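# Stow earphones in chest drawer and close it

## Task

Place the coiled earphones inside the small chest's open drawer, then push that drawer closed, with the chest still standing upright at the end.

## Robot and tools

ROBOT. Two seven-joint arms, left_arm and right_arm, each with a parallel gripper. left_arm's fingers can fold: a part held near the fingertips (outer quarter of each pad) is squeezed normally, but one held closer to the palm can be pulled in, held loosely or dropped, and a fingertip pushed tip-first onto a surface folds easily and spoils the next grip. right_arm's fingers are rigid. Calibrated bases: left_arm at (-0.009, +0.290, 0) m, quat_wxyz (+1.000, 0, 0, -0.012); right_arm at (+0.017, -0.393, 0) m, quat_wxyz (+1.000, 0, 0, +0.008). A camera stand is fixed behind the arms.

FRAMES. Scene frame: origin at table-top height, halfway between the nominal bases; +x out over the table, +z up, left_arm on the +y side (not tied to image sides). Poses, velocities and offsets all use these axes; a rotation offset spins the gripper about its Hand target's position. Gripper axes: fingers point along its +z, close along its y. end_effector_position is the spot between the pads when shut; the fingertips stick out about 33 mm past it at gaps up to 40 mm, only 9 mm when wide open. Printed hand poses may be off by a few cm, more at long reach.

execute_actions(actions, cameras). actions is a list of actions; each action is a list of 1 to 15 rows, one row per 1/30 s step; a short action repeats its last row to fill 15 steps. Every row has 18 numbers in [-1, 1], both arms always: left dx, dy, dz, rx, ry, rz, gripper position, force_limit, speed, then those nine for right. The six pose numbers are an offset, not a pose: measured from that arm's Hand target at the start of the action, scale 1.0 = 0.6 m or 180 degrees, rx/ry/rz forming one rotation vector. All rows of an action count from that same start, but the next action starts from the updated Hand target, so a repeated offset keeps moving the arm. Six zeros re-request the current Hand target. Each step the controller limits the command to within 70 mm and 16 degrees of the measured hand, so one action may fall short. Empty actions returns images by default; otherwise name cameras (cam_left_wrist, cam_right_wrist, or ["all"]).

GRIPPER numbers. position: +1 fully open (140 mm), about -0.8 pads touch, -1 closes until blocked. force_limit: pad force after a slow close, roughly 14 N at -1, 40 N at 0, 58 N at +1. speed: about 30 mm/s at -1, 140 at 0, 250 at +1; faster closes grip harder. Both start at +1. To keep a gripper unchanged, repeat the three numbers last sent; 0 is a real command. To tighten, raise force_limit and nudge position (e.g. -1 to -0.98); to loosen, open and reclose slowly.

move(target, speed, blend, blocking, cameras). target is one 18-number row or a list of up to 15 rows, same layout and scale; every row is an offset from the Hand targets at the call's start, not from the row before. speed: path top speed in m/s, 0.002 to 2, default 0.25 (turn rate capped at twice that in rad/s, max 2.5). blend: corner rounding in m per target, default 0 (stop at each). Paths are straight, ignore obstacles and the other arm, and are capped at 10 s. blocking=false returns after about 0.5 s while the move continues. The result adds a move: line with the ending (done, off_target, moving, held, fault) and limits (paced = pose clipped, held = steps withheld). Gripper numbers of later rows are applied on arrival there.

wait(seconds 0 to 10): let time pass, holding commands. stop(): brake a running move. zoom_image(camera, region): camera is cam_left_wrist or cam_right_wrist, region [x0, y0, x1, y1] in pixels of the latest image (896x504), at most 504 by 504. clear_fault(arm): clears a reported torque or force fault on left_arm or right_arm. finished_scene(scene): ends the current scene, given its number; irreversible.

RESULTS. end_effector_position (m) and end_effector_quat_wxyz in the scene frame; Hand target is the last commanded, clipped pose that next offsets start from; the hand often rests slightly short and a fresh command is needed to close that gap. Tool commands shows gripper commands in force. object_status: 0 moving, 1 blocked while opening, 2 blocked while closing (a grip), 3 reached target or pads met (maybe nothing held). position_measured in counts: 3 open, ~75 = 100 mm, 139 = 60 mm, 200 = 20 mm, 230 pads touch. Joint velocities may read within noise. Joint torques, External joint torques (positive toward larger joint angle; an outside push that way lowers the reading) and Flange force (gripper x y z axes, includes held weight, noisy, zero near singular poses) help detect contact.

FAULTS AND LIMITS. An arm halts on contact torque at its limit (85 N m for the big joints, 11 N m for forearm roll and both wrist joints), on 85 N outside force, on passing a joint range, or on joint overspeed; call clear_fault, after releasing any grip that pins it. Joint ranges (rad): waist ±2.901, shoulder ±1.836, upper arm roll ±2.901, elbow -3.077 to -0.117 (straight -0.467), forearm roll ±2.876, wrist pitch 0.440 to 4.622, wrist roll ±3.051. Holding loads, stretching out or pushing at unreachable poses heats motors; MOTOR HOT warns, and an OVER-TEMPERATURE FAULT brakes the arm 30 to 60 s or more.

AVOID. Dropping the earphones or releasing them while moving, anything leaving the table, tipping the chest, slamming the drawer, hard strikes on fixed or heavy items, strong grips on parts still resting on something, big forces on the grippers, and any contact between the two arms or grippers (the clearance check does not guard grippers). Loose items may be nudged occasionally by outside pushes.

Each tool is called after "Call:" as a command line: name --argument value for each argument, lists and objects as JSON in quotes; but a table of rows of numbers goes row by row, as --pt "numbers of a row", without its own name.

## Session

Call:
execute_actions --actions '[]'

Scene clock: 0.00 s.
left_arm: end_effector_position=(+0.2385, -0.1299, +0.3164) position_measured=3 object_status=3 end_effector_quat_wxyz=(+0.071, +0.439, +0.730, -0.519) | right_arm: end_effector_position=(+0.0790, -0.8383, +0.3041) position_measured=3 object_status=3 end_effector_quat_wxyz=(-0.424, +0.693, -0.582, +0.046)
Joint positions: left_arm=[-1.619 -0.814 1.019 -2.652 -0.598 2.433 2.395] | right_arm=[-1.781 0.29 -0.019 -1.619 0.493 1.168 -1.942]
Joint velocities: within noise
Joint torques (N m): no reading
External joint torques (N m): no reading
Flange force (N): no reading
Hand target: left_arm +0.2385, -0.1299, +0.3164; +0.071, +0.439, +0.730, -0.519 | right_arm +0.0790, -0.8383, +0.3041; -0.424, +0.693, -0.582, +0.046
Tool commands: left_gripper/position=+1.0 left_gripper/force_limit=+1.0 left_gripper/speed=+1.0 right_gripper/position=+1.0 right_gripper/force_limit=+1.0 right_gripper/speed=+1.0

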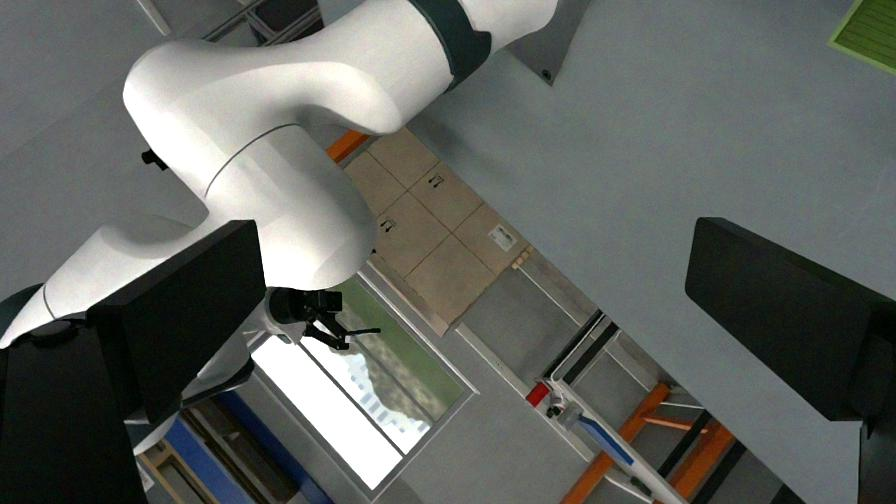

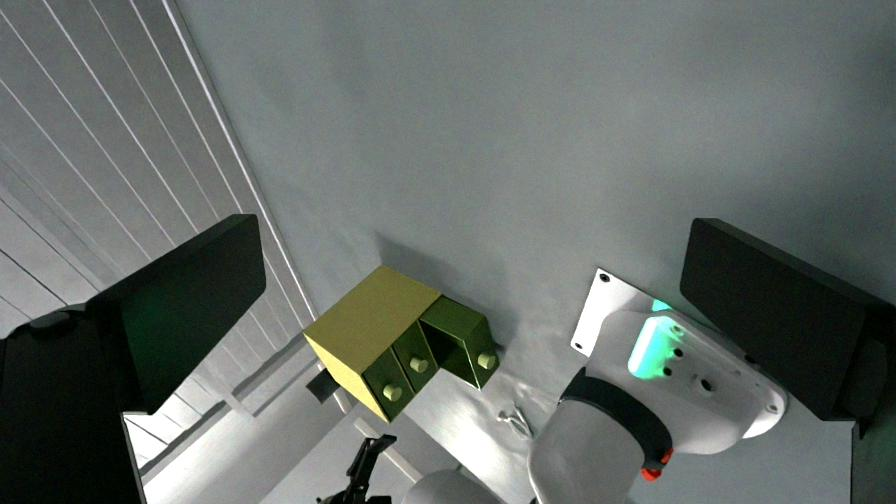

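Call:
zoom_image --camera "cam_right_wrist" --region '[300, 240, 600, 460]'

Call:
zoom_image --camera "cam_left_wrist" --region '[780, 0, 896, 90]'

Scaled by 1.680 from the camera's 896x504 image, which has a finer 1280x720 frame.

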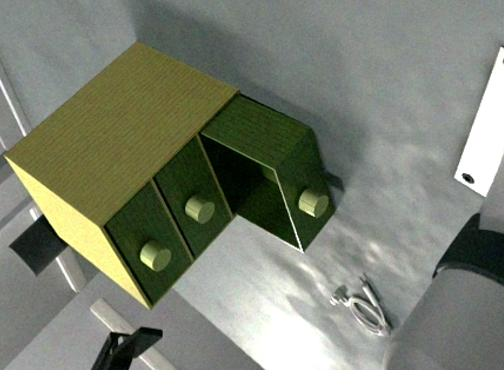

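Scaled by 4.345 from the camera's 896x504 image, which has a finer 1280x720 frame.

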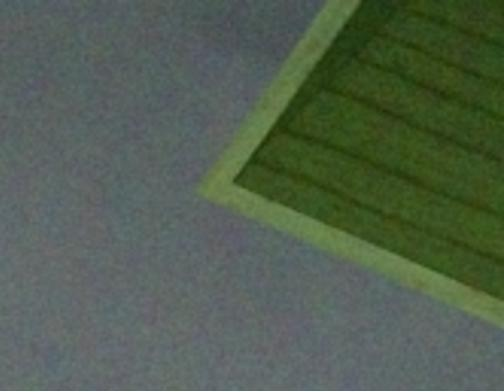

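Call:
move --pt "0.02 0.2 0.15 0.12 0.017 0.1 1 1 1 0.618 0.397 0.193 -0.15 0.016 0.2 1 1 1" --pt "0.02 0.717 0.14 0.363 0.05 0.307 1 1 1 0.618 0.397 0.22 -0.301 0.033 0.413 1 1 1" --blend 0.03 --cameras '["all"]'

Scene clock: 57.63 s.
left_arm: end_effector_position=(+0.2510, +0.2992, +0.4007) position_measured=3 object_status=3 end_effector_quat_wxyz=(+0.002, +0.004, +1.000, -0.003) | right_arm: end_effector_position=(+0.4501, -0.5986, +0.4357) position_measured=3 object_status=3 end_effector_quat_wxyz=(-0.004, +1.000, -0.005, +0.000)
Joint positions: left_arm=[-0.192 -0.928 0.141 -2.363 0.108 1.445 1.462] | right_arm=[-1.197 -0.279 0.611 -1.754 0.164 1.52 -2.142]
Joint velocities: left_arm=[within noise] | right_arm=[0 0 0 0 -0.001 0.002 -0.006]
Joint torques (N m): left_arm=[0.49 1.69 -4.01 22.51 1.03 2.19 -0.14] | right_arm=[0.93 -15.32 -6.06 22.2 0.68 2.77 -0.3]
External joint torques (N m): left_arm=[0.47 1.3 -0.12 -0.24 0.23 -0.27 -0.14] | right_arm=[0.81 0.06 -0.81 -1.41 -0.28 0.15 -0.3]
Flange force (N): left_arm=[-3.0 -0.1 -1.1] | right_arm=[-5.6 -1.4 5.3]
Hand target: left_arm +0.2505, +0.3003, +0.4004; +0.000, +0.001, +1.000, -0.001 | right_arm +0.4498, -0.6001, +0.4361; +0.000, +1.000, -0.001, +0.000
Off the commanded pose: left_arm 0.001 m, 0 deg | right_arm 0.002 m, 1 deg.
move: done

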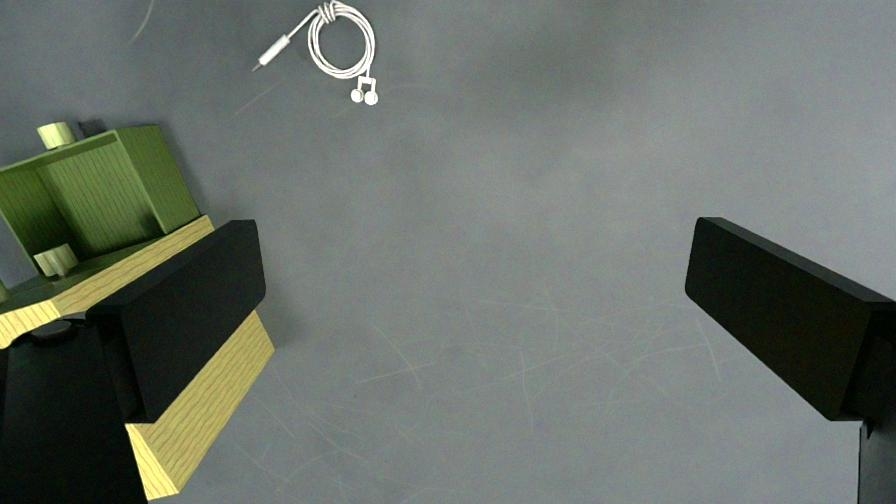

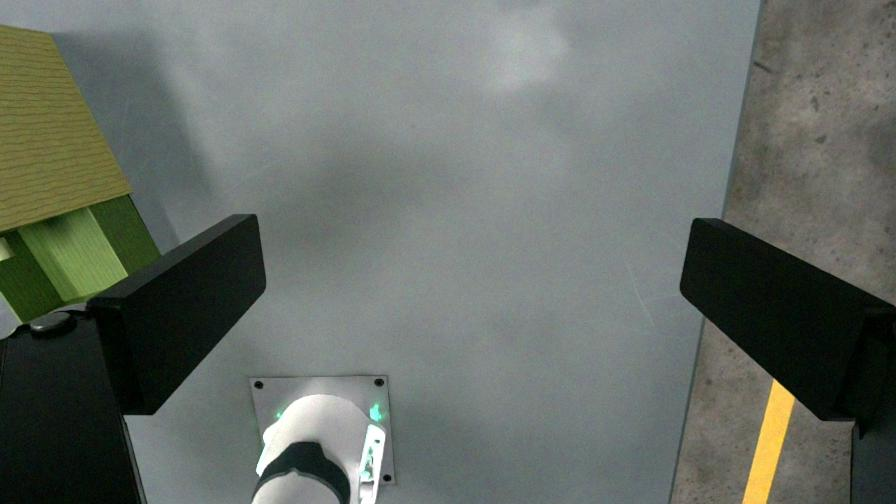

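Call:
move --target '[0.08,0.53,0,0,0,0,1,1,1, -0.1,0.65,0.023,0,0,0,1,1,1]'

Call:
move --target '[0,0,0,0,0,0,1,1,1, -0.31,0.617,-0.22,0,0,0,1,1,1]' --cameras '["all"]'

Scene clock: 81.83 s.
left_arm: end_effector_position=(+0.2996, +0.6173, +0.4000) position_measured=3 object_status=3 end_effector_quat_wxyz=(+0.001, -0.003, +1.000, -0.002) | right_arm: end_effector_position=(+0.3905, -0.2121, +0.4500) position_measured=3 object_status=3 end_effector_quat_wxyz=(+0.001, +1.000, +0.002, +0.001)
Joint positions: left_arm=[-0.393 -0.639 0.878 -1.934 0.474 1.499 1.954] | right_arm=[-0.998 -0.847 0.819 -1.847 0.613 1.255 -1.725]
Joint velocities: left_arm=[-0.001 0 0 0.001 0 -0.001 0.006] | right_arm=[0 0 0 0 0 0.001 0.007]
Joint torques (N m): left_arm=[-0.63 3.05 -14.31 20.51 1.45 2.17 0.17] | right_arm=[-0.25 10.94 -18.55 16.36 1.09 2.5 0.36]
External joint torques (N m): left_arm=[-0.53 -0.07 0.88 -0.11 0.61 -0.27 0.17] | right_arm=[-0.24 -0.27 -0.1 -0.5 0.25 -0.16 0.36]
Flange force (N): left_arm=[-1.3 2.9 0.2] | right_arm=[-1.4 -0.3 1.5]
Hand target: left_arm +0.2985, +0.6183, +0.4004; +0.000, +0.001, +1.000, -0.001 | right_arm +0.3898, -0.2101, +0.4499; +0.000, +1.000, -0.001, +0.000
Off the commanded pose: left_arm 0.002 m, 0 deg | right_arm 0.002 m, 0 deg.
move: done

Scene clock: 85.03 s.
left_arm: end_effector_position=(+0.2996, +0.6173, +0.4000) position_measured=3 object_status=3 end_effector_quat_wxyz=(+0.001, -0.001, +1.000, -0.002) | right_arm: end_effector_position=(+0.2051, +0.1592, +0.3181) position_measured=3 object_status=3 end_effector_quat_wxyz=(+0.000, +1.000, +0.001, +0.002)
Joint positions: left_arm=[-0.393 -0.639 0.878 -1.934 0.474 1.499 1.957] | right_arm=[-0.835 -1.251 1.142 -1.634 1.196 1.19 -1.029]
Joint velocities: left_arm=[within noise] | right_arm=[0 0 -0.001 0.001 -0.001 0.001 0.006]
Joint torques (N m): left_arm=[-0.06 3.85 -14.7 20.46 1.18 2.23 0.19] | right_arm=[0.25 33.93 -28.93 5.35 0.71 2.56 0.37]
External joint torques (N m): left_arm=[-0.13 0.91 0.31 -0.23 0.33 -0.21 0.19] | right_arm=[0.22 0.38 -0.91 -0.43 -0.06 -0.09 0.37]
Flange force (N): left_arm=[-2.2 2.1 -0.4] | right_arm=[-1.9 2.3 -0.4]
Hand target: left_arm +0.2985, +0.6183, +0.4004; +0.000, +0.001, +1.000, -0.001 | right_arm +0.2038, +0.1601, +0.3179; +0.000, +1.000, -0.001, +0.000
Off the commanded pose: left_arm 0.002 m, 0 deg | right_arm 0.002 m, 0 deg.
move: done

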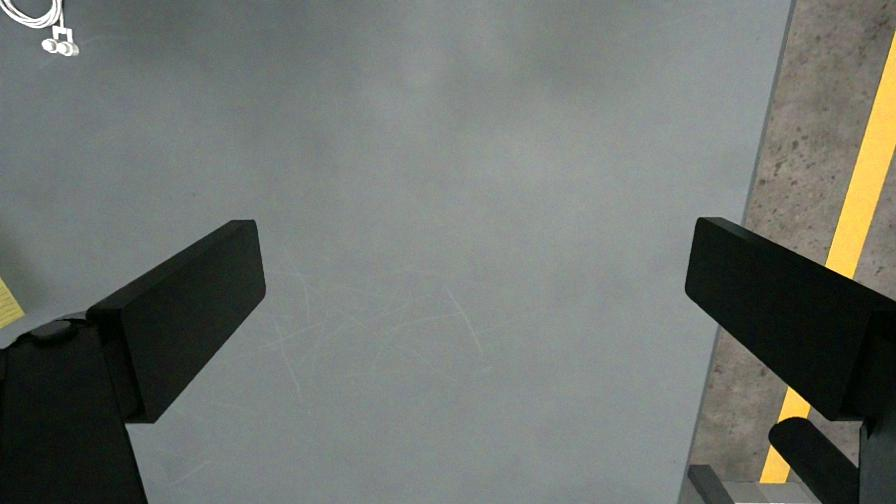

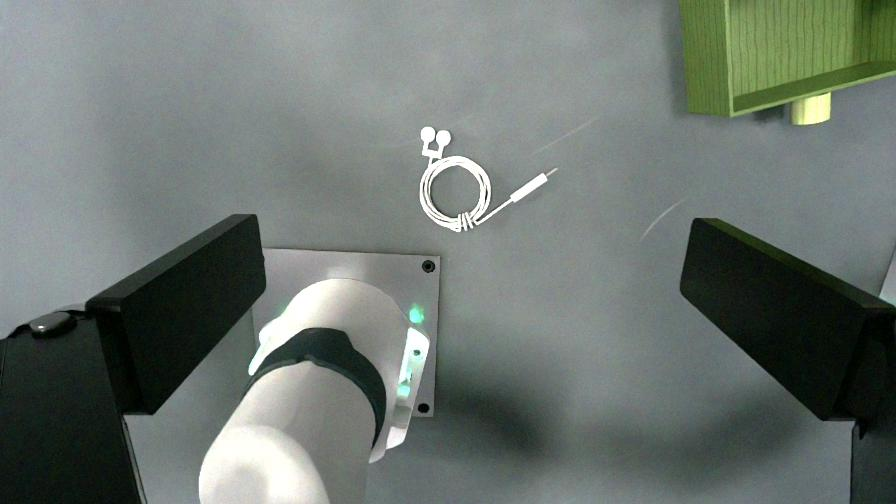

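Call:
move --target '[0,0,0,0,0,0,1,1,1, -0.07,0.023,-0.363,0,0,0,-0.47,-1,0]' --cameras '["cam_right_wrist"]'

Scene clock: 97.10 s.
left_arm: end_effector_position=(+0.2996, +0.6173, +0.4000) position_measured=3 object_status=3 end_effector_quat_wxyz=(+0.001, -0.001, +1.000, -0.002) | right_arm: end_effector_position=(+0.1631, +0.1630, +0.1265) position_measured=188 object_status=3 end_effector_quat_wxyz=(+0.012, +1.000, +0.000, -0.006)
Joint positions: left_arm=[-0.393 -0.639 0.878 -1.934 0.474 1.499 1.957] | right_arm=[-0.657 -1.508 1.361 -1.935 1.422 1.375 -1.026]
Joint velocities: left_arm=[within noise] | right_arm=[0 0 0 0 -0.001 -0.003 -0.001]
Joint torques (N m): left_arm=[-0.11 3.83 -14.67 20.5 1.16 2.24 0.2] | right_arm=[-0.13 32.24 -32.94 1.75 0.53 2.35 -0.05]
External joint torques (N m): left_arm=[-0.15 0.84 0.35 -0.14 0.32 -0.19 0.2] | right_arm=[-0.09 0.24 -0.89 -0.3 -0.24 -0.25 -0.06]
Flange force (N): left_arm=[-2.3 2.4 -0.5] | right_arm=[-0.2 1.5 -2.0]
Hand target: left_arm +0.2985, +0.6183, +0.4004; +0.000, +0.001, +1.000, -0.001 | right_arm +0.1630, +0.1618, +0.1269; +0.014, +1.000, +0.000, -0.007 (not the last commanded pose)
Off the commanded pose: left_arm 0.002 m, 0 deg | right_arm 0.029 m, 2 deg.
move: held (right_arm; a check stopped the path); limits=held
pose unreachable (right arm): on one or more control steps of this call, first in action 0 (counted from 0), this arm could not follow its commanded pose, so it was not sent that pose on those steps. It may still have moved: this result reports where it is.
cause: moving toward the commanded pose would bring a part of the arm too close to another arm (a part of this arm just beyond joint 5 (forearm roll) and a part of the left arm just beyond its joint 1 (waist), at the place that arm is still heading or pushing toward).
Images, in order (width x height): cam_right_wrist 896x504.

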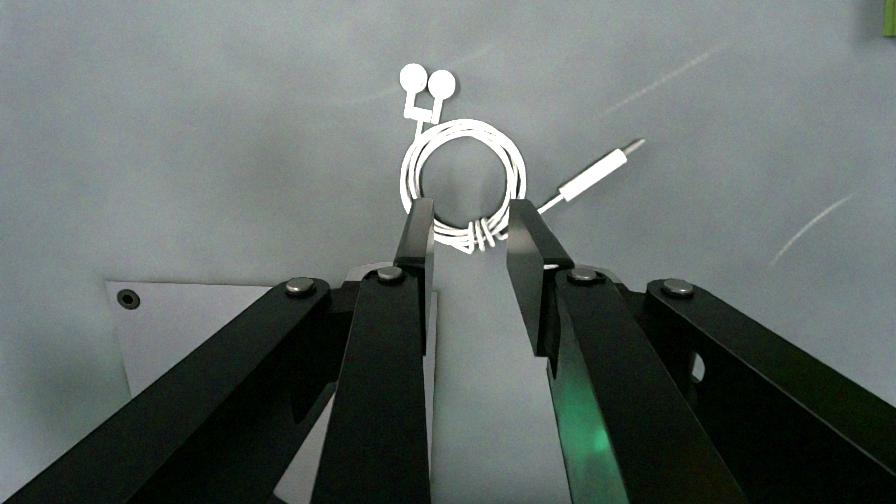

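Call:
move --target '[0,0,0,0,0,0,1,1,1, 0.04,-0.063,-0.07,0.009,0.107,0,-0.47,-1,0]' --cameras '["cam_right_wrist"]'

Scene clock: 108.90 s.
left_arm: end_effector_position=(+0.2996, +0.6173, +0.4000) position_measured=3 object_status=3 end_effector_quat_wxyz=(+0.001, -0.001, +1.000, -0.002) | right_arm: end_effector_position=(+0.1882, +0.1247, +0.0849) position_measured=188 object_status=3 end_effector_quat_wxyz=(-0.002, +0.985, -0.002, -0.172)
Joint positions: left_arm=[-0.393 -0.639 0.878 -1.934 0.474 1.499 1.957] | right_arm=[-0.881 -1.337 1.525 -1.946 1.454 1.288 -1.223]
Joint velocities: left_arm=[within noise] | right_arm=[0.001 0 -0.001 0 -0.001 0.001 -0.006]
Joint torques (N m): left_arm=[-0.07 3.83 -14.67 20.46 1.17 2.23 0.22] | right_arm=[0.11 32.37 -31.59 5.51 1.2 1.47 -0.22]
External joint torques (N m): left_arm=[-0.13 0.85 0.36 -0.21 0.32 -0.2 0.22] | right_arm=[0.13 0.64 -0.49 -0.19 -0.02 -0.2 -0.21]
Flange force (N): left_arm=[-2.2 2.3 -0.3] | right_arm=[-1.1 1.6 -1.2]
Hand target: left_arm +0.2985, +0.6183, +0.4004; +0.000, +0.001, +1.000, -0.001 | right_arm +0.1870, +0.1240, +0.0849; +0.000, +0.985, +0.002, -0.174
Off the commanded pose: left_arm 0.002 m, 0 deg | right_arm 0.001 m, 1 deg.
move: done
Images, in order (width x height): cam_right_wrist 896x504.

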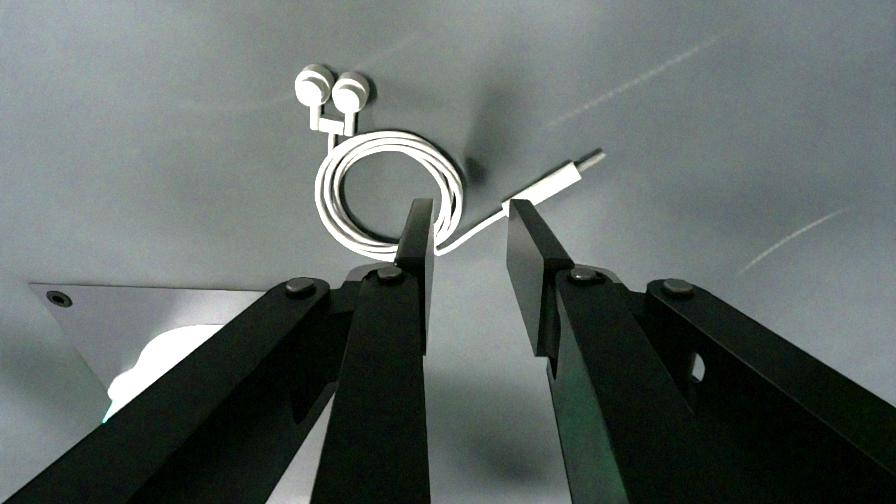

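Call:
move --target '[0,0,0,0,0,0,1,1,1, -0.0025,0.0117,-0.075,0,0,0,-0.47,-1,0]' --speed 0.06 --cameras '["cam_right_wrist"]'

Scene clock: 120.27 s.
left_arm: end_effector_position=(+0.2996, +0.6173, +0.4000) position_measured=3 object_status=3 end_effector_quat_wxyz=(+0.001, -0.001, +1.000, -0.002) | right_arm: end_effector_position=(+0.1846, +0.1293, +0.0406) position_measured=188 object_status=3 end_effector_quat_wxyz=(+0.002, +0.985, -0.001, -0.175)
Joint positions: left_arm=[-0.393 -0.639 0.878 -1.934 0.474 1.499 1.957] | right_arm=[-0.892 -1.375 1.601 -1.941 1.512 1.336 -1.226]
Joint velocities: left_arm=[within noise] | right_arm=[-0.002 0 0 0 0.004 0.004 -0.001]
Joint torques (N m): left_arm=[-0.12 3.84 -14.67 20.4 1.18 2.24 0.17] | right_arm=[-0.26 32.26 -31.9 4.5 1.45 1.83 -0.32]
External joint torques (N m): left_arm=[-0.16 0.9 0.37 -0.31 0.33 -0.2 0.17] | right_arm=[-0.21 -0.33 -0.6 -0.15 0.27 0.18 -0.31]
Flange force (N): left_arm=[-2.2 2.1 -0.1] | right_arm=[0.4 0.9 -0.1]
Hand target: left_arm +0.2985, +0.6183, +0.4004; +0.000, +0.001, +1.000, -0.001 | right_arm +0.1855, +0.1310, +0.0399; +0.000, +0.985, +0.002, -0.174
Off the commanded pose: left_arm 0.002 m, 0 deg | right_arm 0.002 m, 0 deg.
move: done
Images, in order (width x height): cam_right_wrist 896x504.

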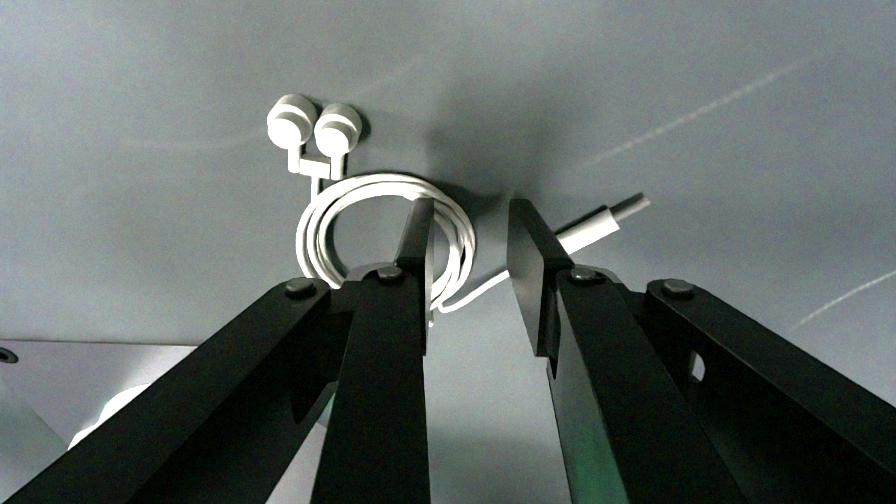

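Call:
move --pt "0 0 0 0 0 0 1 1 1 -0.002 0.007 -0.012 0 0 0 -0.47 -1 0" --pt "0 0 0 0 0 0 1 1 1 -0.002 0.007 -0.012 0 0 0 -1 -1 -1" --speed 0.03 --cameras '["cam_right_wrist"]'

Scene clock: 127.07 s.
left_arm: end_effector_position=(+0.2996, +0.6173, +0.4000) position_measured=3 object_status=3 end_effector_quat_wxyz=(+0.001, -0.001, +1.000, -0.002) | right_arm: end_effector_position=(+0.1839, +0.1380, +0.0374) position_measured=227 object_status=2 end_effector_quat_wxyz=(-0.005, +0.985, +0.004, -0.174)
Joint positions: left_arm=[-0.393 -0.639 0.878 -1.934 0.474 1.499 1.957] | right_arm=[-0.897 -1.378 1.61 -1.928 1.53 1.347 -1.226]
Joint torques (N m): left_arm=[-0.09 3.83 -14.7 20.47 1.18 2.24 0.17] | right_arm=[-0.39 29.9 -28.03 3.08 0.55 1.78 0.01]
External joint torques (N m): left_arm=[-0.25 1.03 0.25 -0.33 0.32 -0.2 0.17] | right_arm=[-0.36 -3.08 3.34 -1.52 -0.68 0.11 0.02]
Flange force (N): left_arm=[-2.5 2.0 -0.2] | right_arm=[2.1 2.9 7.5]
Hand target: left_arm +0.2985, +0.6183, +0.4004; +0.000, +0.001, +1.000, -0.001 | right_arm +0.1843, +0.1352, +0.0327; +0.000, +0.985, +0.002, -0.174
Off the commanded pose: left_arm 0.002 m, 0 deg | right_arm 0.005 m, 1 deg.
move: off_target (right_arm); target 2's new numbers were sent with right_arm's hand 0.004 m and 0 deg from that target
Images, in order (width x height): cam_right_wrist 896x504.

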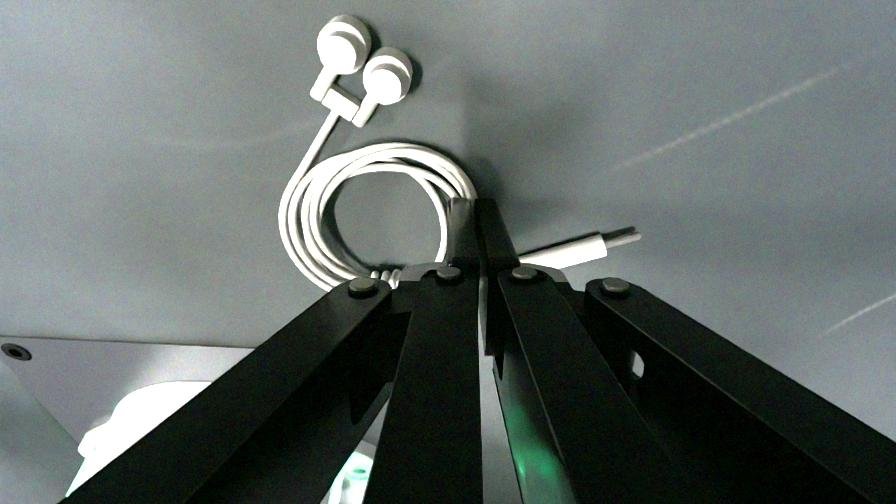

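Call:
move --target '[0,0,0,0,0,0,1,1,1, 0.01,-0.02,0.12,0,0,0,-1,-1,-1]' --speed 0.1 --cameras '["cam_right_wrist"]'

Scene clock: 132.20 s.
left_arm: end_effector_position=(+0.2996, +0.6173, +0.4000) position_measured=3 object_status=3 end_effector_quat_wxyz=(+0.001, -0.001, +1.000, -0.002) | right_arm: end_effector_position=(+0.1917, +0.1241, +0.1041) position_measured=227 object_status=2 end_effector_quat_wxyz=(-0.003, +0.985, +0.001, -0.173)
Joint positions: left_arm=[-0.393 -0.639 0.878 -1.934 0.474 1.499 1.957] | right_arm=[-0.89 -1.315 1.498 -1.931 1.426 1.267 -1.226]
Joint velocities: left_arm=[within noise] | right_arm=[0 0.001 0.001 0.001 -0.002 -0.004 0]
Joint torques (N m): left_arm=[-0.1 3.82 -14.66 20.45 1.16 2.23 0.2] | right_arm=[0.83 32.07 -31.92 6.03 0.94 1.43 -0.04]
External joint torques (N m): left_arm=[-0.09 0.77 0.46 -0.22 0.32 -0.2 0.2] | right_arm=[0.78 0.43 -1.11 -0.27 -0.29 -0.22 -0.03]
Flange force (N): left_arm=[-2.0 2.3 -0.2] | right_arm=[-3.7 3.2 -1.4]
Hand target: left_arm +0.2985, +0.6183, +0.4004; +0.000, +0.001, +1.000, -0.001 | right_arm +0.1903, +0.1232, +0.1047; +0.000, +0.985, +0.002, -0.174
Off the commanded pose: left_arm 0.002 m, 0 deg | right_arm 0.002 m, 0 deg.
move: done
Images, in order (width x height): cam_right_wrist 896x504.

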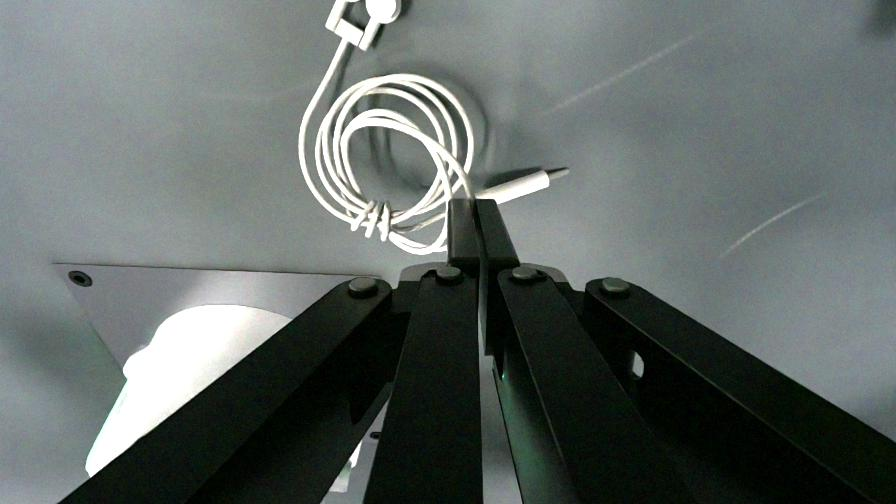

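Call:
move --pt "0 0 0 0 0 0 1 1 1 0 0 0.38 0 0 0 -1 -1 -1" --pt "0 0 0 0 0 0 1 1 1 0.16 -0.405 0.38 0 -0.278 0 -1 -1 -1" --speed 0.18 --blend 0.04 --cameras '["all"]'

Scene clock: 143.03 s.
left_arm: end_effector_position=(+0.2996, +0.6173, +0.4000) position_measured=3 object_status=3 end_effector_quat_wxyz=(+0.001, -0.001, +1.000, -0.002) | right_arm: end_effector_position=(+0.2854, -0.1182, +0.3322) position_measured=227 object_status=2 end_effector_quat_wxyz=(-0.003, +0.967, -0.001, +0.256)
Joint positions: left_arm=[-0.393 -0.639 0.878 -1.934 0.474 1.499 1.957] | right_arm=[-0.448 -1.769 0.818 -2.581 0.981 1.539 -1.534]
Joint velocities: left_arm=[within noise] | right_arm=[0 0 -0.001 0.001 -0.001 0.005 -0.004]
Joint torques (N m): left_arm=[-0.07 3.84 -14.65 20.46 1.17 2.25 0.21] | right_arm=[0.85 19.25 -19.82 7.26 0.44 3.72 -0.25]
External joint torques (N m): left_arm=[-0.08 0.85 0.44 -0.21 0.33 -0.19 0.21] | right_arm=[0.93 -0.53 -0.13 -1.17 -0.27 0.12 -0.26]
Flange force (N): left_arm=[-2.2 2.4 -0.3] | right_arm=[-5.1 4.1 1.7]
Hand target: left_arm +0.2985, +0.6183, +0.4004; +0.000, +0.001, +1.000, -0.001 | right_arm +0.2863, -0.1198, +0.3327; +0.001, +0.966, +0.002, +0.259
Off the commanded pose: left_arm 0.002 m, 0 deg | right_arm 0.002 m, 1 deg.
joint sent to its limit (right arm) — joint 2 (shoulder), lower limit. The joint targets still meet the commanded pose.
move: done

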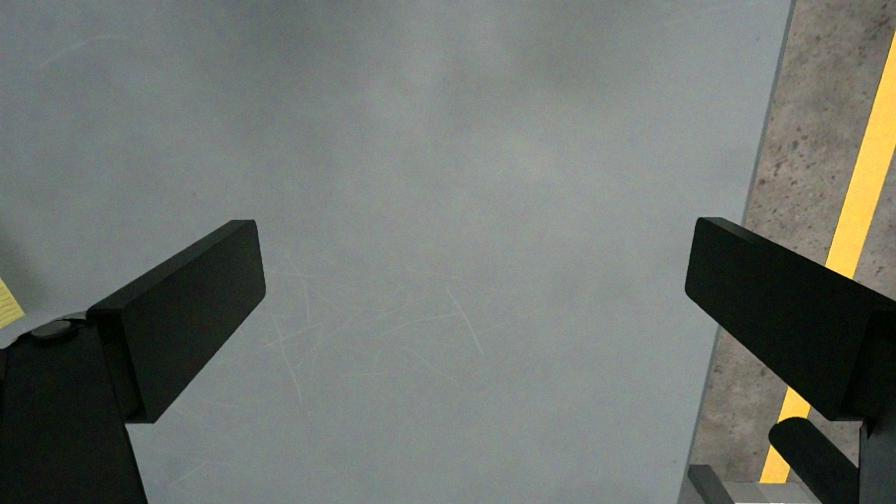

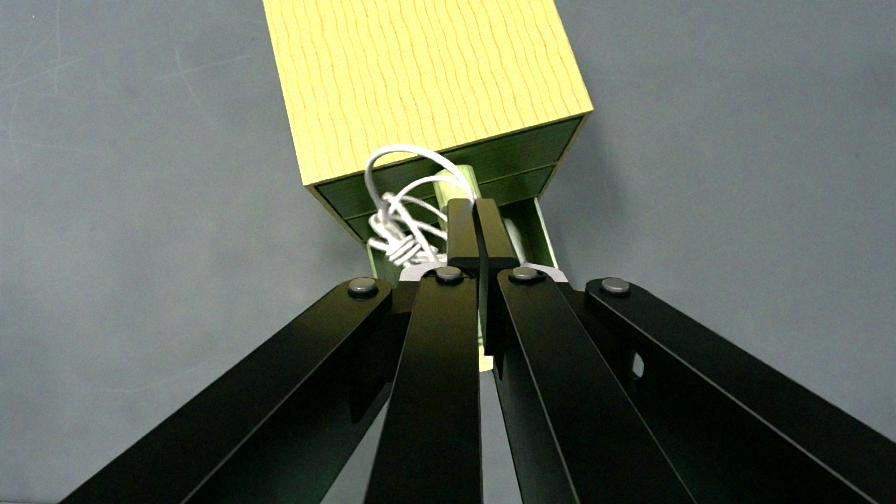

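Call:
move --target '[0,0,0,0,0,0,1,1,1, -0.027,-0.038,-0.34,0,0,0,-1,-1,-1]' --speed 0.12 --cameras '["cam_right_wrist"]'

Scene clock: 154.67 s.
left_arm: end_effector_position=(+0.2996, +0.6173, +0.4000) position_measured=3 object_status=3 end_effector_quat_wxyz=(+0.001, -0.001, +1.000, -0.002) | right_arm: end_effector_position=(+0.2692, -0.1434, +0.1279) position_measured=227 object_status=2 end_effector_quat_wxyz=(+0.004, +0.966, +0.006, +0.257)
Joint positions: left_arm=[-0.393 -0.639 0.878 -1.934 0.474 1.499 1.957] | right_arm=[0.092 -1.769 1.481 -2.983 1.372 1.861 -1.308]
Joint velocities: left_arm=[within noise] | right_arm=[0 -0.001 0.001 -0.001 0 0.001 0.005]
Joint torques (N m): left_arm=[-0.1 3.83 -14.7 20.38 1.17 2.24 0.18] | right_arm=[0.83 10.2 -18.04 -0.73 0.87 3.68 0.33]
External joint torques (N m): left_arm=[-0.09 0.8 0.37 -0.26 0.33 -0.19 0.18] | right_arm=[0.83 -0.85 -0.28 -0.79 0.28 0.13 0.31]
Flange force (N): left_arm=[-1.9 2.0 -0.1] | right_arm=[-5.9 4.1 -2.0]
Hand target: left_arm +0.2985, +0.6183, +0.4004; +0.000, +0.001, +1.000, -0.001 | right_arm +0.2701, -0.1426, +0.1287; +0.001, +0.966, +0.002, +0.259
Off the commanded pose: left_arm 0.002 m, 0 deg | right_arm 0.001 m, 1 deg.
joint sent to its limit (right arm) — joint 2 (shoulder), lower limit. The joint targets still meet the commanded pose.
move: done
Images, in order (width x height): cam_right_wrist 896x504.

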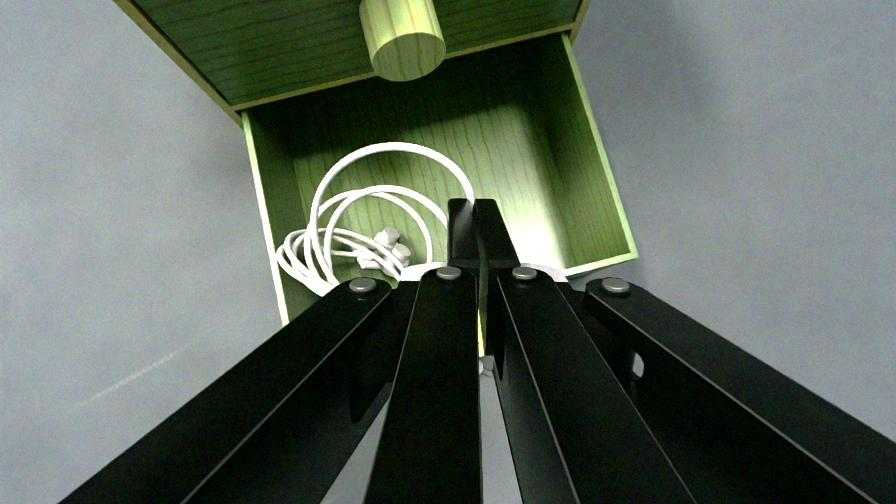

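Call:
move --pt "0 0 0 0 0 0 1 1 1 0.033 -0.045 0 0 0 0 -1 -1 -1" --pt "0 0 0 0 0 0 1 1 1 0.033 -0.045 -0.06 0 0 0 -1 -1 -1" --speed 0.08 --cameras '["cam_right_wrist"]'

Scene clock: 162.40 s.
left_arm: end_effector_position=(+0.2996, +0.6173, +0.4000) position_measured=3 object_status=3 end_effector_quat_wxyz=(+0.001, -0.001, +1.000, -0.002) | right_arm: end_effector_position=(+0.2891, -0.1701, +0.0918) position_measured=227 object_status=2 end_effector_quat_wxyz=(+0.005, +0.967, +0.005, +0.256)
Joint positions: left_arm=[-0.393 -0.639 0.878 -1.934 0.474 1.499 1.957] | right_arm=[0.079 -1.734 1.651 -3.041 1.556 1.922 -1.373]
Joint torques (N m): left_arm=[-0.1 3.85 -14.71 20.45 1.18 2.24 0.18] | right_arm=[0.87 9.15 -16.91 -4 1.03 3.64 0.25]
External joint torques (N m): left_arm=[-0.17 0.88 0.32 -0.23 0.33 -0.19 0.18] | right_arm=[0.86 -0.92 -0.3 -0.62 0.34 0.08 0.24]
Flange force (N): left_arm=[-2.2 2.1 -0.3] | right_arm=[-5.2 3.1 -3.1]
Hand target: left_arm +0.2985, +0.6183, +0.4004; +0.000, +0.001, +1.000, -0.001 | right_arm +0.2899, -0.1696, +0.0927; +0.001, +0.966, +0.002, +0.259
Off the commanded pose: left_arm 0.002 m, 0 deg | right_arm 0.001 m, 1 deg.
joint sent to its limit (right arm) — joint 4 (elbow), lower limit, where the elbow is as bent as it goes. The joint targets still meet the commanded pose.
move: done
Images, in order (width x height): cam_right_wrist 896x504.

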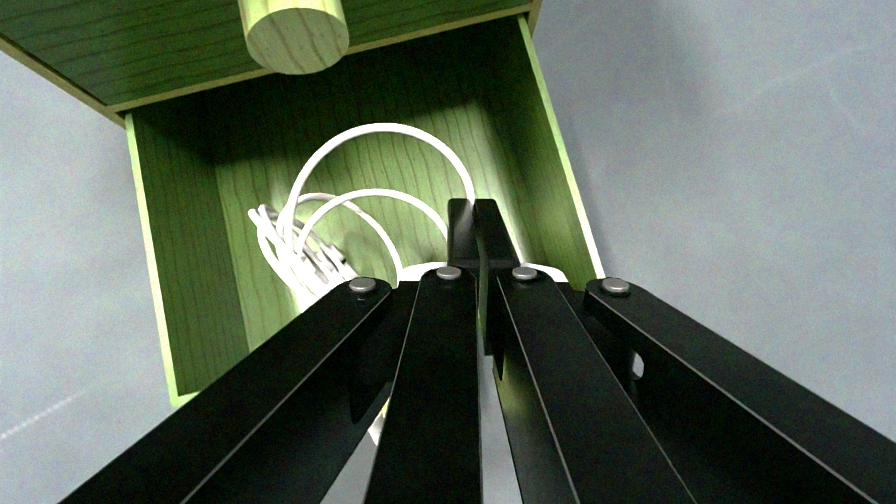

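Call:
zoom_image --camera "cam_right_wrist" --region '[300, 330, 500, 480]'

Scaled by 2.520 from the camera's 896x504 image, which has a finer 1280x720 frame.

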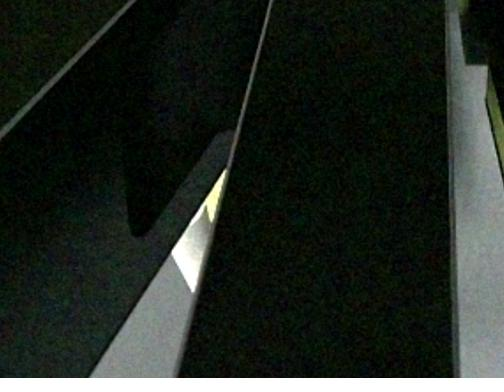

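Call:
move --pt "0 0 0 0 0 0 1 1 1 0 0 -0.02 0 0 0 -1 -1 -1" --pt "0 0 0 0 0 0 1 1 1 0 0 -0.02 0 0 0 -0.5 -1 -1" --pt "0 0 0 0 0 0 1 1 1 -0.02 0 0.3 0 0 0 -0.5 -1 -1" --speed 0.1 --cameras '["cam_right_wrist"]'

Scene clock: 174.80 s.
left_arm: end_effector_position=(+0.2996, +0.6173, +0.4000) position_measured=3 object_status=3 end_effector_quat_wxyz=(+0.001, -0.001, +1.000, -0.002) | right_arm: end_effector_position=(+0.2789, -0.1690, +0.2731) position_measured=192 object_status=3 end_effector_quat_wxyz=(-0.002, +0.965, -0.001, +0.260)
Joint positions: left_arm=[-0.393 -0.639 0.878 -1.934 0.474 1.499 1.957] | right_arm=[-0.124 -1.712 0.901 -2.848 0.891 1.776 -1.439]
Joint torques (N m): left_arm=[-0.09 3.86 -14.69 20.46 1.18 2.24 0.2] | right_arm=[0.8 14.69 -17.84 11.56 0.38 3.33 -0.24]
External joint torques (N m): left_arm=[-0.07 0.84 0.43 -0.22 0.33 -0.2 0.2] | right_arm=[0.82 0.55 -0.97 -0.21 -0.31 -0.25 -0.26]
Flange force (N): left_arm=[-2.1 2.3 -0.3] | right_arm=[-0.5 2.9 -3.3]
Hand target: left_arm +0.2985, +0.6183, +0.4004; +0.000, +0.001, +1.000, -0.001 | right_arm +0.2779, -0.1696, +0.2727; +0.001, +0.966, +0.002, +0.259
Off the commanded pose: left_arm 0.002 m, 0 deg | right_arm 0.001 m, 1 deg.
move: done
Images, in order (width x height): cam_right_wrist 896x504.

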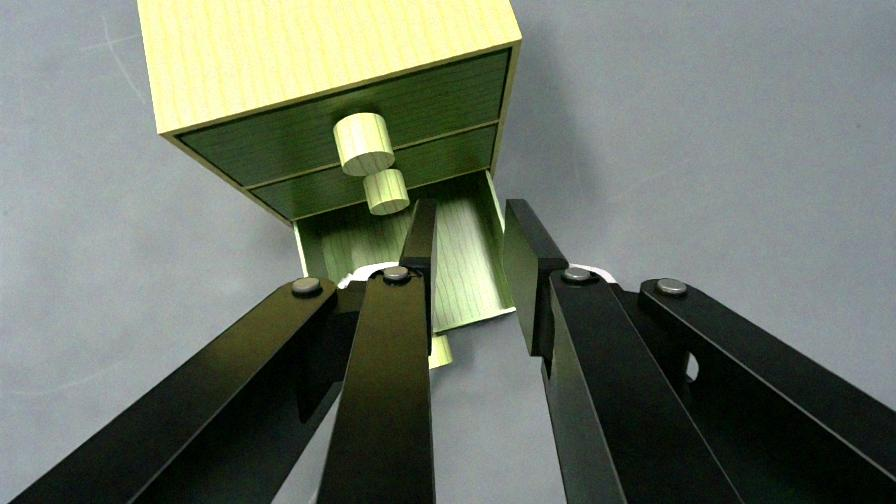

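Call:
move --target '[0,0,0,0,0,0,1,1,1, -0.15,-0.02,0.03,0,-0.06,0,-1,-1,0]' --cameras '["cam_right_wrist"]'

Scene clock: 179.90 s.
left_arm: end_effector_position=(+0.2996, +0.6173, +0.4000) position_measured=3 object_status=3 end_effector_quat_wxyz=(+0.001, -0.001, +1.000, -0.002) | right_arm: end_effector_position=(+0.1867, -0.1810, +0.2899) position_measured=233 object_status=3 end_effector_quat_wxyz=(+0.001, +0.938, +0.005, +0.346)
Joint positions: left_arm=[-0.393 -0.639 0.878 -1.934 0.474 1.499 1.957] | right_arm=[0.595 -1.77 0.863 -2.966 0.428 1.793 -0.853]
Joint velocities: left_arm=[within noise] | right_arm=[0 0.001 0.002 0.001 0.002 0 0.006]
Joint torques (N m): left_arm=[-0.11 3.8 -14.74 20.45 1.17 2.24 0.18] | right_arm=[0.8 12.99 -13.32 12.05 -0.35 3.38 0.17]
External joint torques (N m): left_arm=[-0.11 0.78 0.35 -0.24 0.32 -0.2 0.18] | right_arm=[0.82 0.04 -0.01 -1.18 -0.2 0.1 0.15]
Flange force (N): left_arm=[-1.9 2.0 -0.2] | right_arm=[-3.3 3.9 2.9]
Hand target: left_arm +0.2985, +0.6183, +0.4004; +0.000, +0.001, +1.000, -0.001 | right_arm +0.1879, -0.1816, +0.2907; +0.001, +0.937, +0.002, +0.348
Off the commanded pose: left_arm 0.002 m, 0 deg | right_arm 0.002 m, 0 deg.
joint sent to its limit (right arm) — joint 2 (shoulder), lower limit. The joint targets still meet the commanded pose.
move: done
Images, in order (width x height): cam_right_wrist 896x504.

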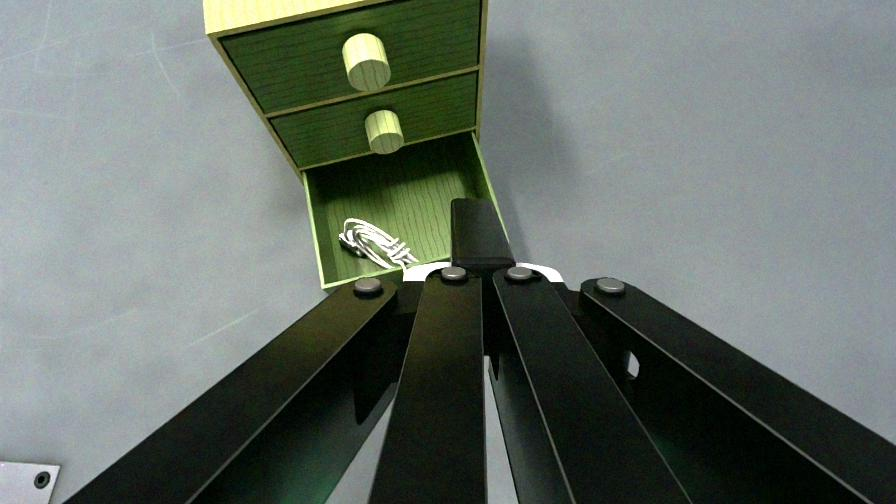

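Call:
move --pt "0 -0.4 0 0 0 0 -1 1 0 0.25 -0.05 0.333 0 0.113 0 -1 -1 0" --pt "-0.05 -0.8 -0.05 0 -0.167 0 -1 1 0 0.4 -0.57 0.33 0 0.226 0 -1 -1 0" --blend 0.05

Call:
move --target '[-0.24,-0.42,-0.23,0,0,0,-1,1,0, 0,0,0,0,0,0,-1,-1,0]' --cameras '["all"]'

Scene clock: 195.80 s.
left_arm: end_effector_position=(+0.2682, +0.1392, +0.3699) position_measured=233 object_status=3 end_effector_quat_wxyz=(+0.258, +0.005, +0.966, +0.002) | right_arm: end_effector_position=(+0.4287, -0.5222, +0.4891) position_measured=233 object_status=3 end_effector_quat_wxyz=(-0.002, +1.000, -0.001, +0.003)
Joint positions: left_arm=[-0.231 -1.336 -0.341 -2.765 -0.134 1.933 1.179] | right_arm=[0.234 -0.361 -0.416 -1.713 -0.141 1.389 -1.738]
Joint velocities: left_arm=[within noise] | right_arm=[0.002 0 0 0.002 0.001 -0.001 -0.007]
Joint torques (N m): left_arm=[0.51 8.21 5.95 21.45 0.82 3.64 -0.25] | right_arm=[0.87 -13.76 4.42 21.97 0.66 2.45 -0.3]
External joint torques (N m): left_arm=[0.47 -0.12 -0.21 -1.04 -0.25 0.34 -0.24] | right_arm=[0.74 1.39 -0.07 -0.44 -0.25 -0.21 -0.3]
Flange force (N): left_arm=[1.7 0.0 3.4] | right_arm=[3.4 1.0 -0.9]
Hand target: left_arm +0.2685, +0.1383, +0.3704; +0.259, +0.001, +0.966, -0.001 | right_arm +0.4279, -0.5236, +0.4887; +0.000, +1.000, +0.002, +0.001
Off the commanded pose: left_arm 0.001 m, 1 deg | right_arm 0.002 m, 0 deg.
move: done

Scene clock: 198.30 s.
left_arm: end_effector_position=(+0.1252, -0.1133, +0.2328) position_measured=233 object_status=3 end_effector_quat_wxyz=(+0.260, +0.006, +0.966, +0.001) | right_arm: end_effector_position=(+0.4287, -0.5222, +0.4891) position_measured=233 object_status=3 end_effector_quat_wxyz=(-0.002, +1.000, +0.000, +0.003)
Joint positions: left_arm=[-0.199 -1.227 -1.185 -2.534 -0.665 2.006 0.698] | right_arm=[0.234 -0.361 -0.416 -1.713 -0.141 1.388 -1.74]
Joint velocities: left_arm=[0 -0.002 -0.001 0 0 -0.001 -0.006] | right_arm=[within noise]
Joint torques (N m): left_arm=[0.44 12.55 21.99 11.95 0.96 2.72 -0.18] | right_arm=[0.33 -13.65 4.82 21.96 0.74 2.47 -0.32]
External joint torques (N m): left_arm=[0.46 -0.02 -0.34 -0.32 -0.22 -0.27 -0.16] | right_arm=[0.2 1.44 0.32 -0.46 -0.18 -0.2 -0.32]
Flange force (N): left_arm=[0.3 -0.9 1.0] | right_arm=[3.1 0.7 -0.7]
Hand target: left_arm +0.1245, -0.1137, +0.2324; +0.259, +0.001, +0.966, -0.001 | right_arm +0.4279, -0.5236, +0.4887; +0.000, +1.000, +0.002, +0.001
Off the commanded pose: left_arm 0.001 m, 1 deg | right_arm 0.002 m, 0 deg.
move: done

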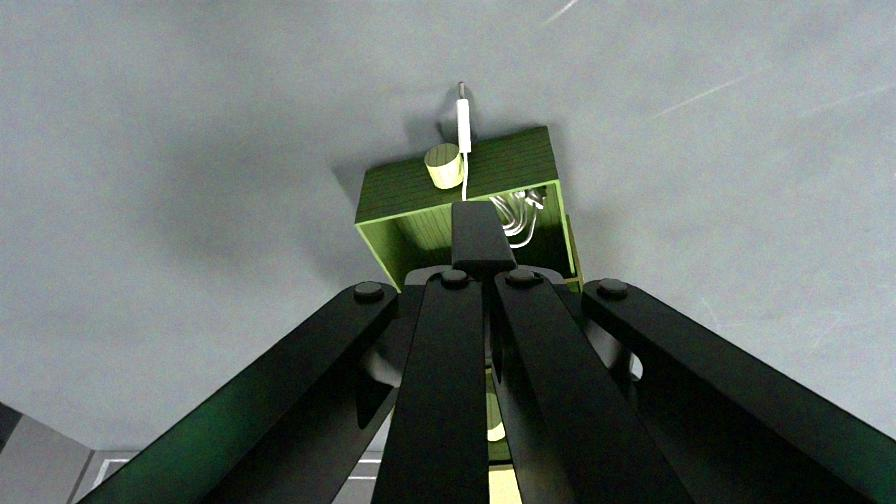

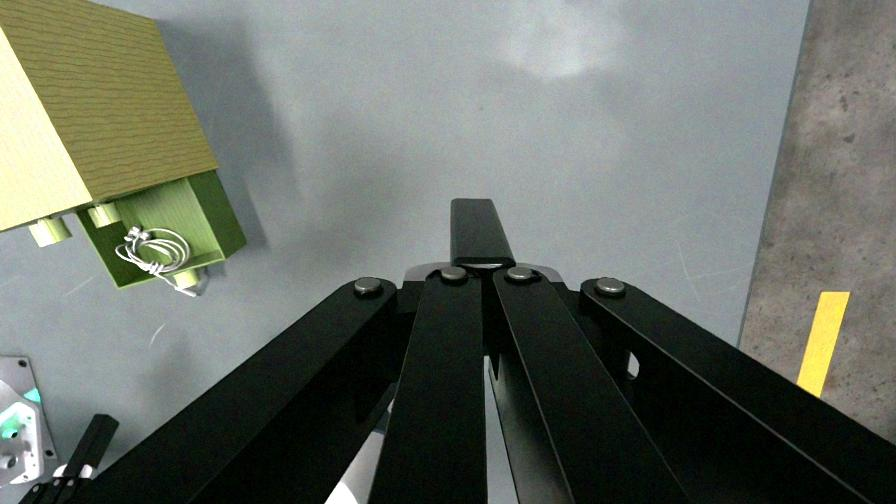

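Call:
move --target '[0.11,0.006,-0.287,0,0,0,-0.47,-1,0, 0,0,0,0,0,0,-1,-1,0]' --speed 0.15 --cameras '["cam_left_wrist"]'

Scene clock: 215.53 s.
left_arm: end_effector_position=(+0.1906, -0.1089, +0.0603) position_measured=188 object_status=3 end_effector_quat_wxyz=(+0.260, -0.002, +0.966, +0.000) | right_arm: end_effector_position=(+0.4287, -0.5222, +0.4891) position_measured=233 object_status=3 end_effector_quat_wxyz=(-0.002, +1.000, +0.000, +0.003)
Joint positions: left_arm=[0.084 -1.111 -1.695 -2.639 -1.046 2.46 0.813] | right_arm=[0.234 -0.361 -0.416 -1.713 -0.141 1.388 -1.74]
Joint velocities: left_arm=[-0.002 0.001 0.001 0 0.001 0.002 0.005] | right_arm=[within noise]
Joint torques (N m): left_arm=[0.45 16.18 21.66 4.55 0.52 3.42 0.16] | right_arm=[0.32 -13.65 4.85 21.97 0.74 2.47 -0.27]
External joint torques (N m): left_arm=[0.49 1.42 -0.24 -0.77 0.01 0.33 0.18] | right_arm=[0.21 1.48 0.38 -0.43 -0.16 -0.19 -0.27]
Flange force (N): left_arm=[-1.5 2.1 3.9] | right_arm=[3.2 0.6 -0.8]
Hand target: left_arm +0.1905, -0.1101, +0.0602; +0.259, +0.001, +0.966, -0.001 | right_arm +0.4279, -0.5236, +0.4887; +0.000, +1.000, +0.002, +0.001
Off the commanded pose: left_arm 0.001 m, 0 deg | right_arm 0.002 m, 0 deg.
move: done
Images, in order (width x height): cam_left_wrist 896x504.

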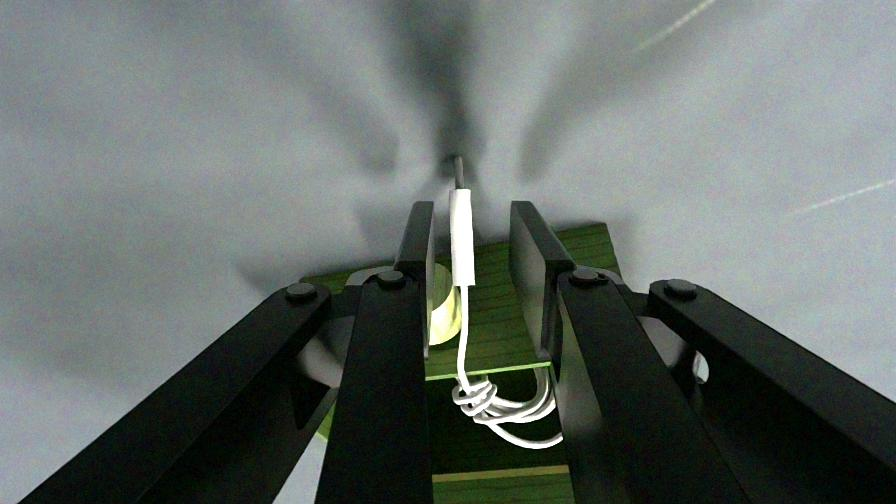

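Call:
move --pt "-0.013 -0.008 -0.023 0 0 0 -0.47 -1 0 0 0 0 0 0 0 -1 -1 0" --pt "-0.013 -0.008 -0.023 0 0 0 -1 -1 -1 0 0 0 0 0 0 -1 -1 0" --speed 0.05 --cameras '["cam_left_wrist"]'

Scene clock: 221.80 s.
left_arm: end_effector_position=(+0.1820, -0.1135, +0.0459) position_measured=230 object_status=3 end_effector_quat_wxyz=(+0.258, +0.005, +0.966, +0.002) | right_arm: end_effector_position=(+0.4287, -0.5222, +0.4891) position_measured=233 object_status=3 end_effector_quat_wxyz=(-0.002, +1.000, +0.000, +0.003)
Joint positions: left_arm=[0.096 -1.114 -1.742 -2.623 -1.069 2.472 0.807] | right_arm=[0.234 -0.361 -0.416 -1.713 -0.141 1.388 -1.74]
Joint torques (N m): left_arm=[0.45 15.49 21.91 4.09 0.26 3.39 -0.21] | right_arm=[0.36 -13.68 4.78 21.99 0.74 2.45 -0.32]
External joint torques (N m): left_arm=[0.41 -0.01 -0.17 -0.46 -0.22 0.31 -0.19] | right_arm=[0.28 1.45 0.37 -0.39 -0.16 -0.2 -0.32]
Flange force (N): left_arm=[0.0 0.6 2.6] | right_arm=[3.3 0.7 -1.0]
Hand target: left_arm +0.1827, -0.1149, +0.0464; +0.259, +0.001, +0.966, -0.001 | right_arm +0.4279, -0.5236, +0.4887; +0.000, +1.000, +0.002, +0.001
Off the commanded pose: left_arm 0.002 m, 1 deg | right_arm 0.002 m, 0 deg.
move: done
Images, in order (width x height): cam_left_wrist 896x504.

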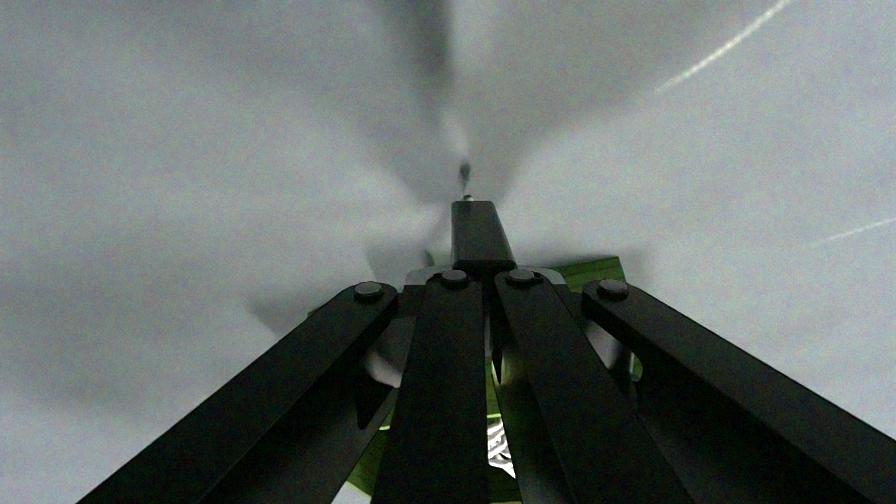

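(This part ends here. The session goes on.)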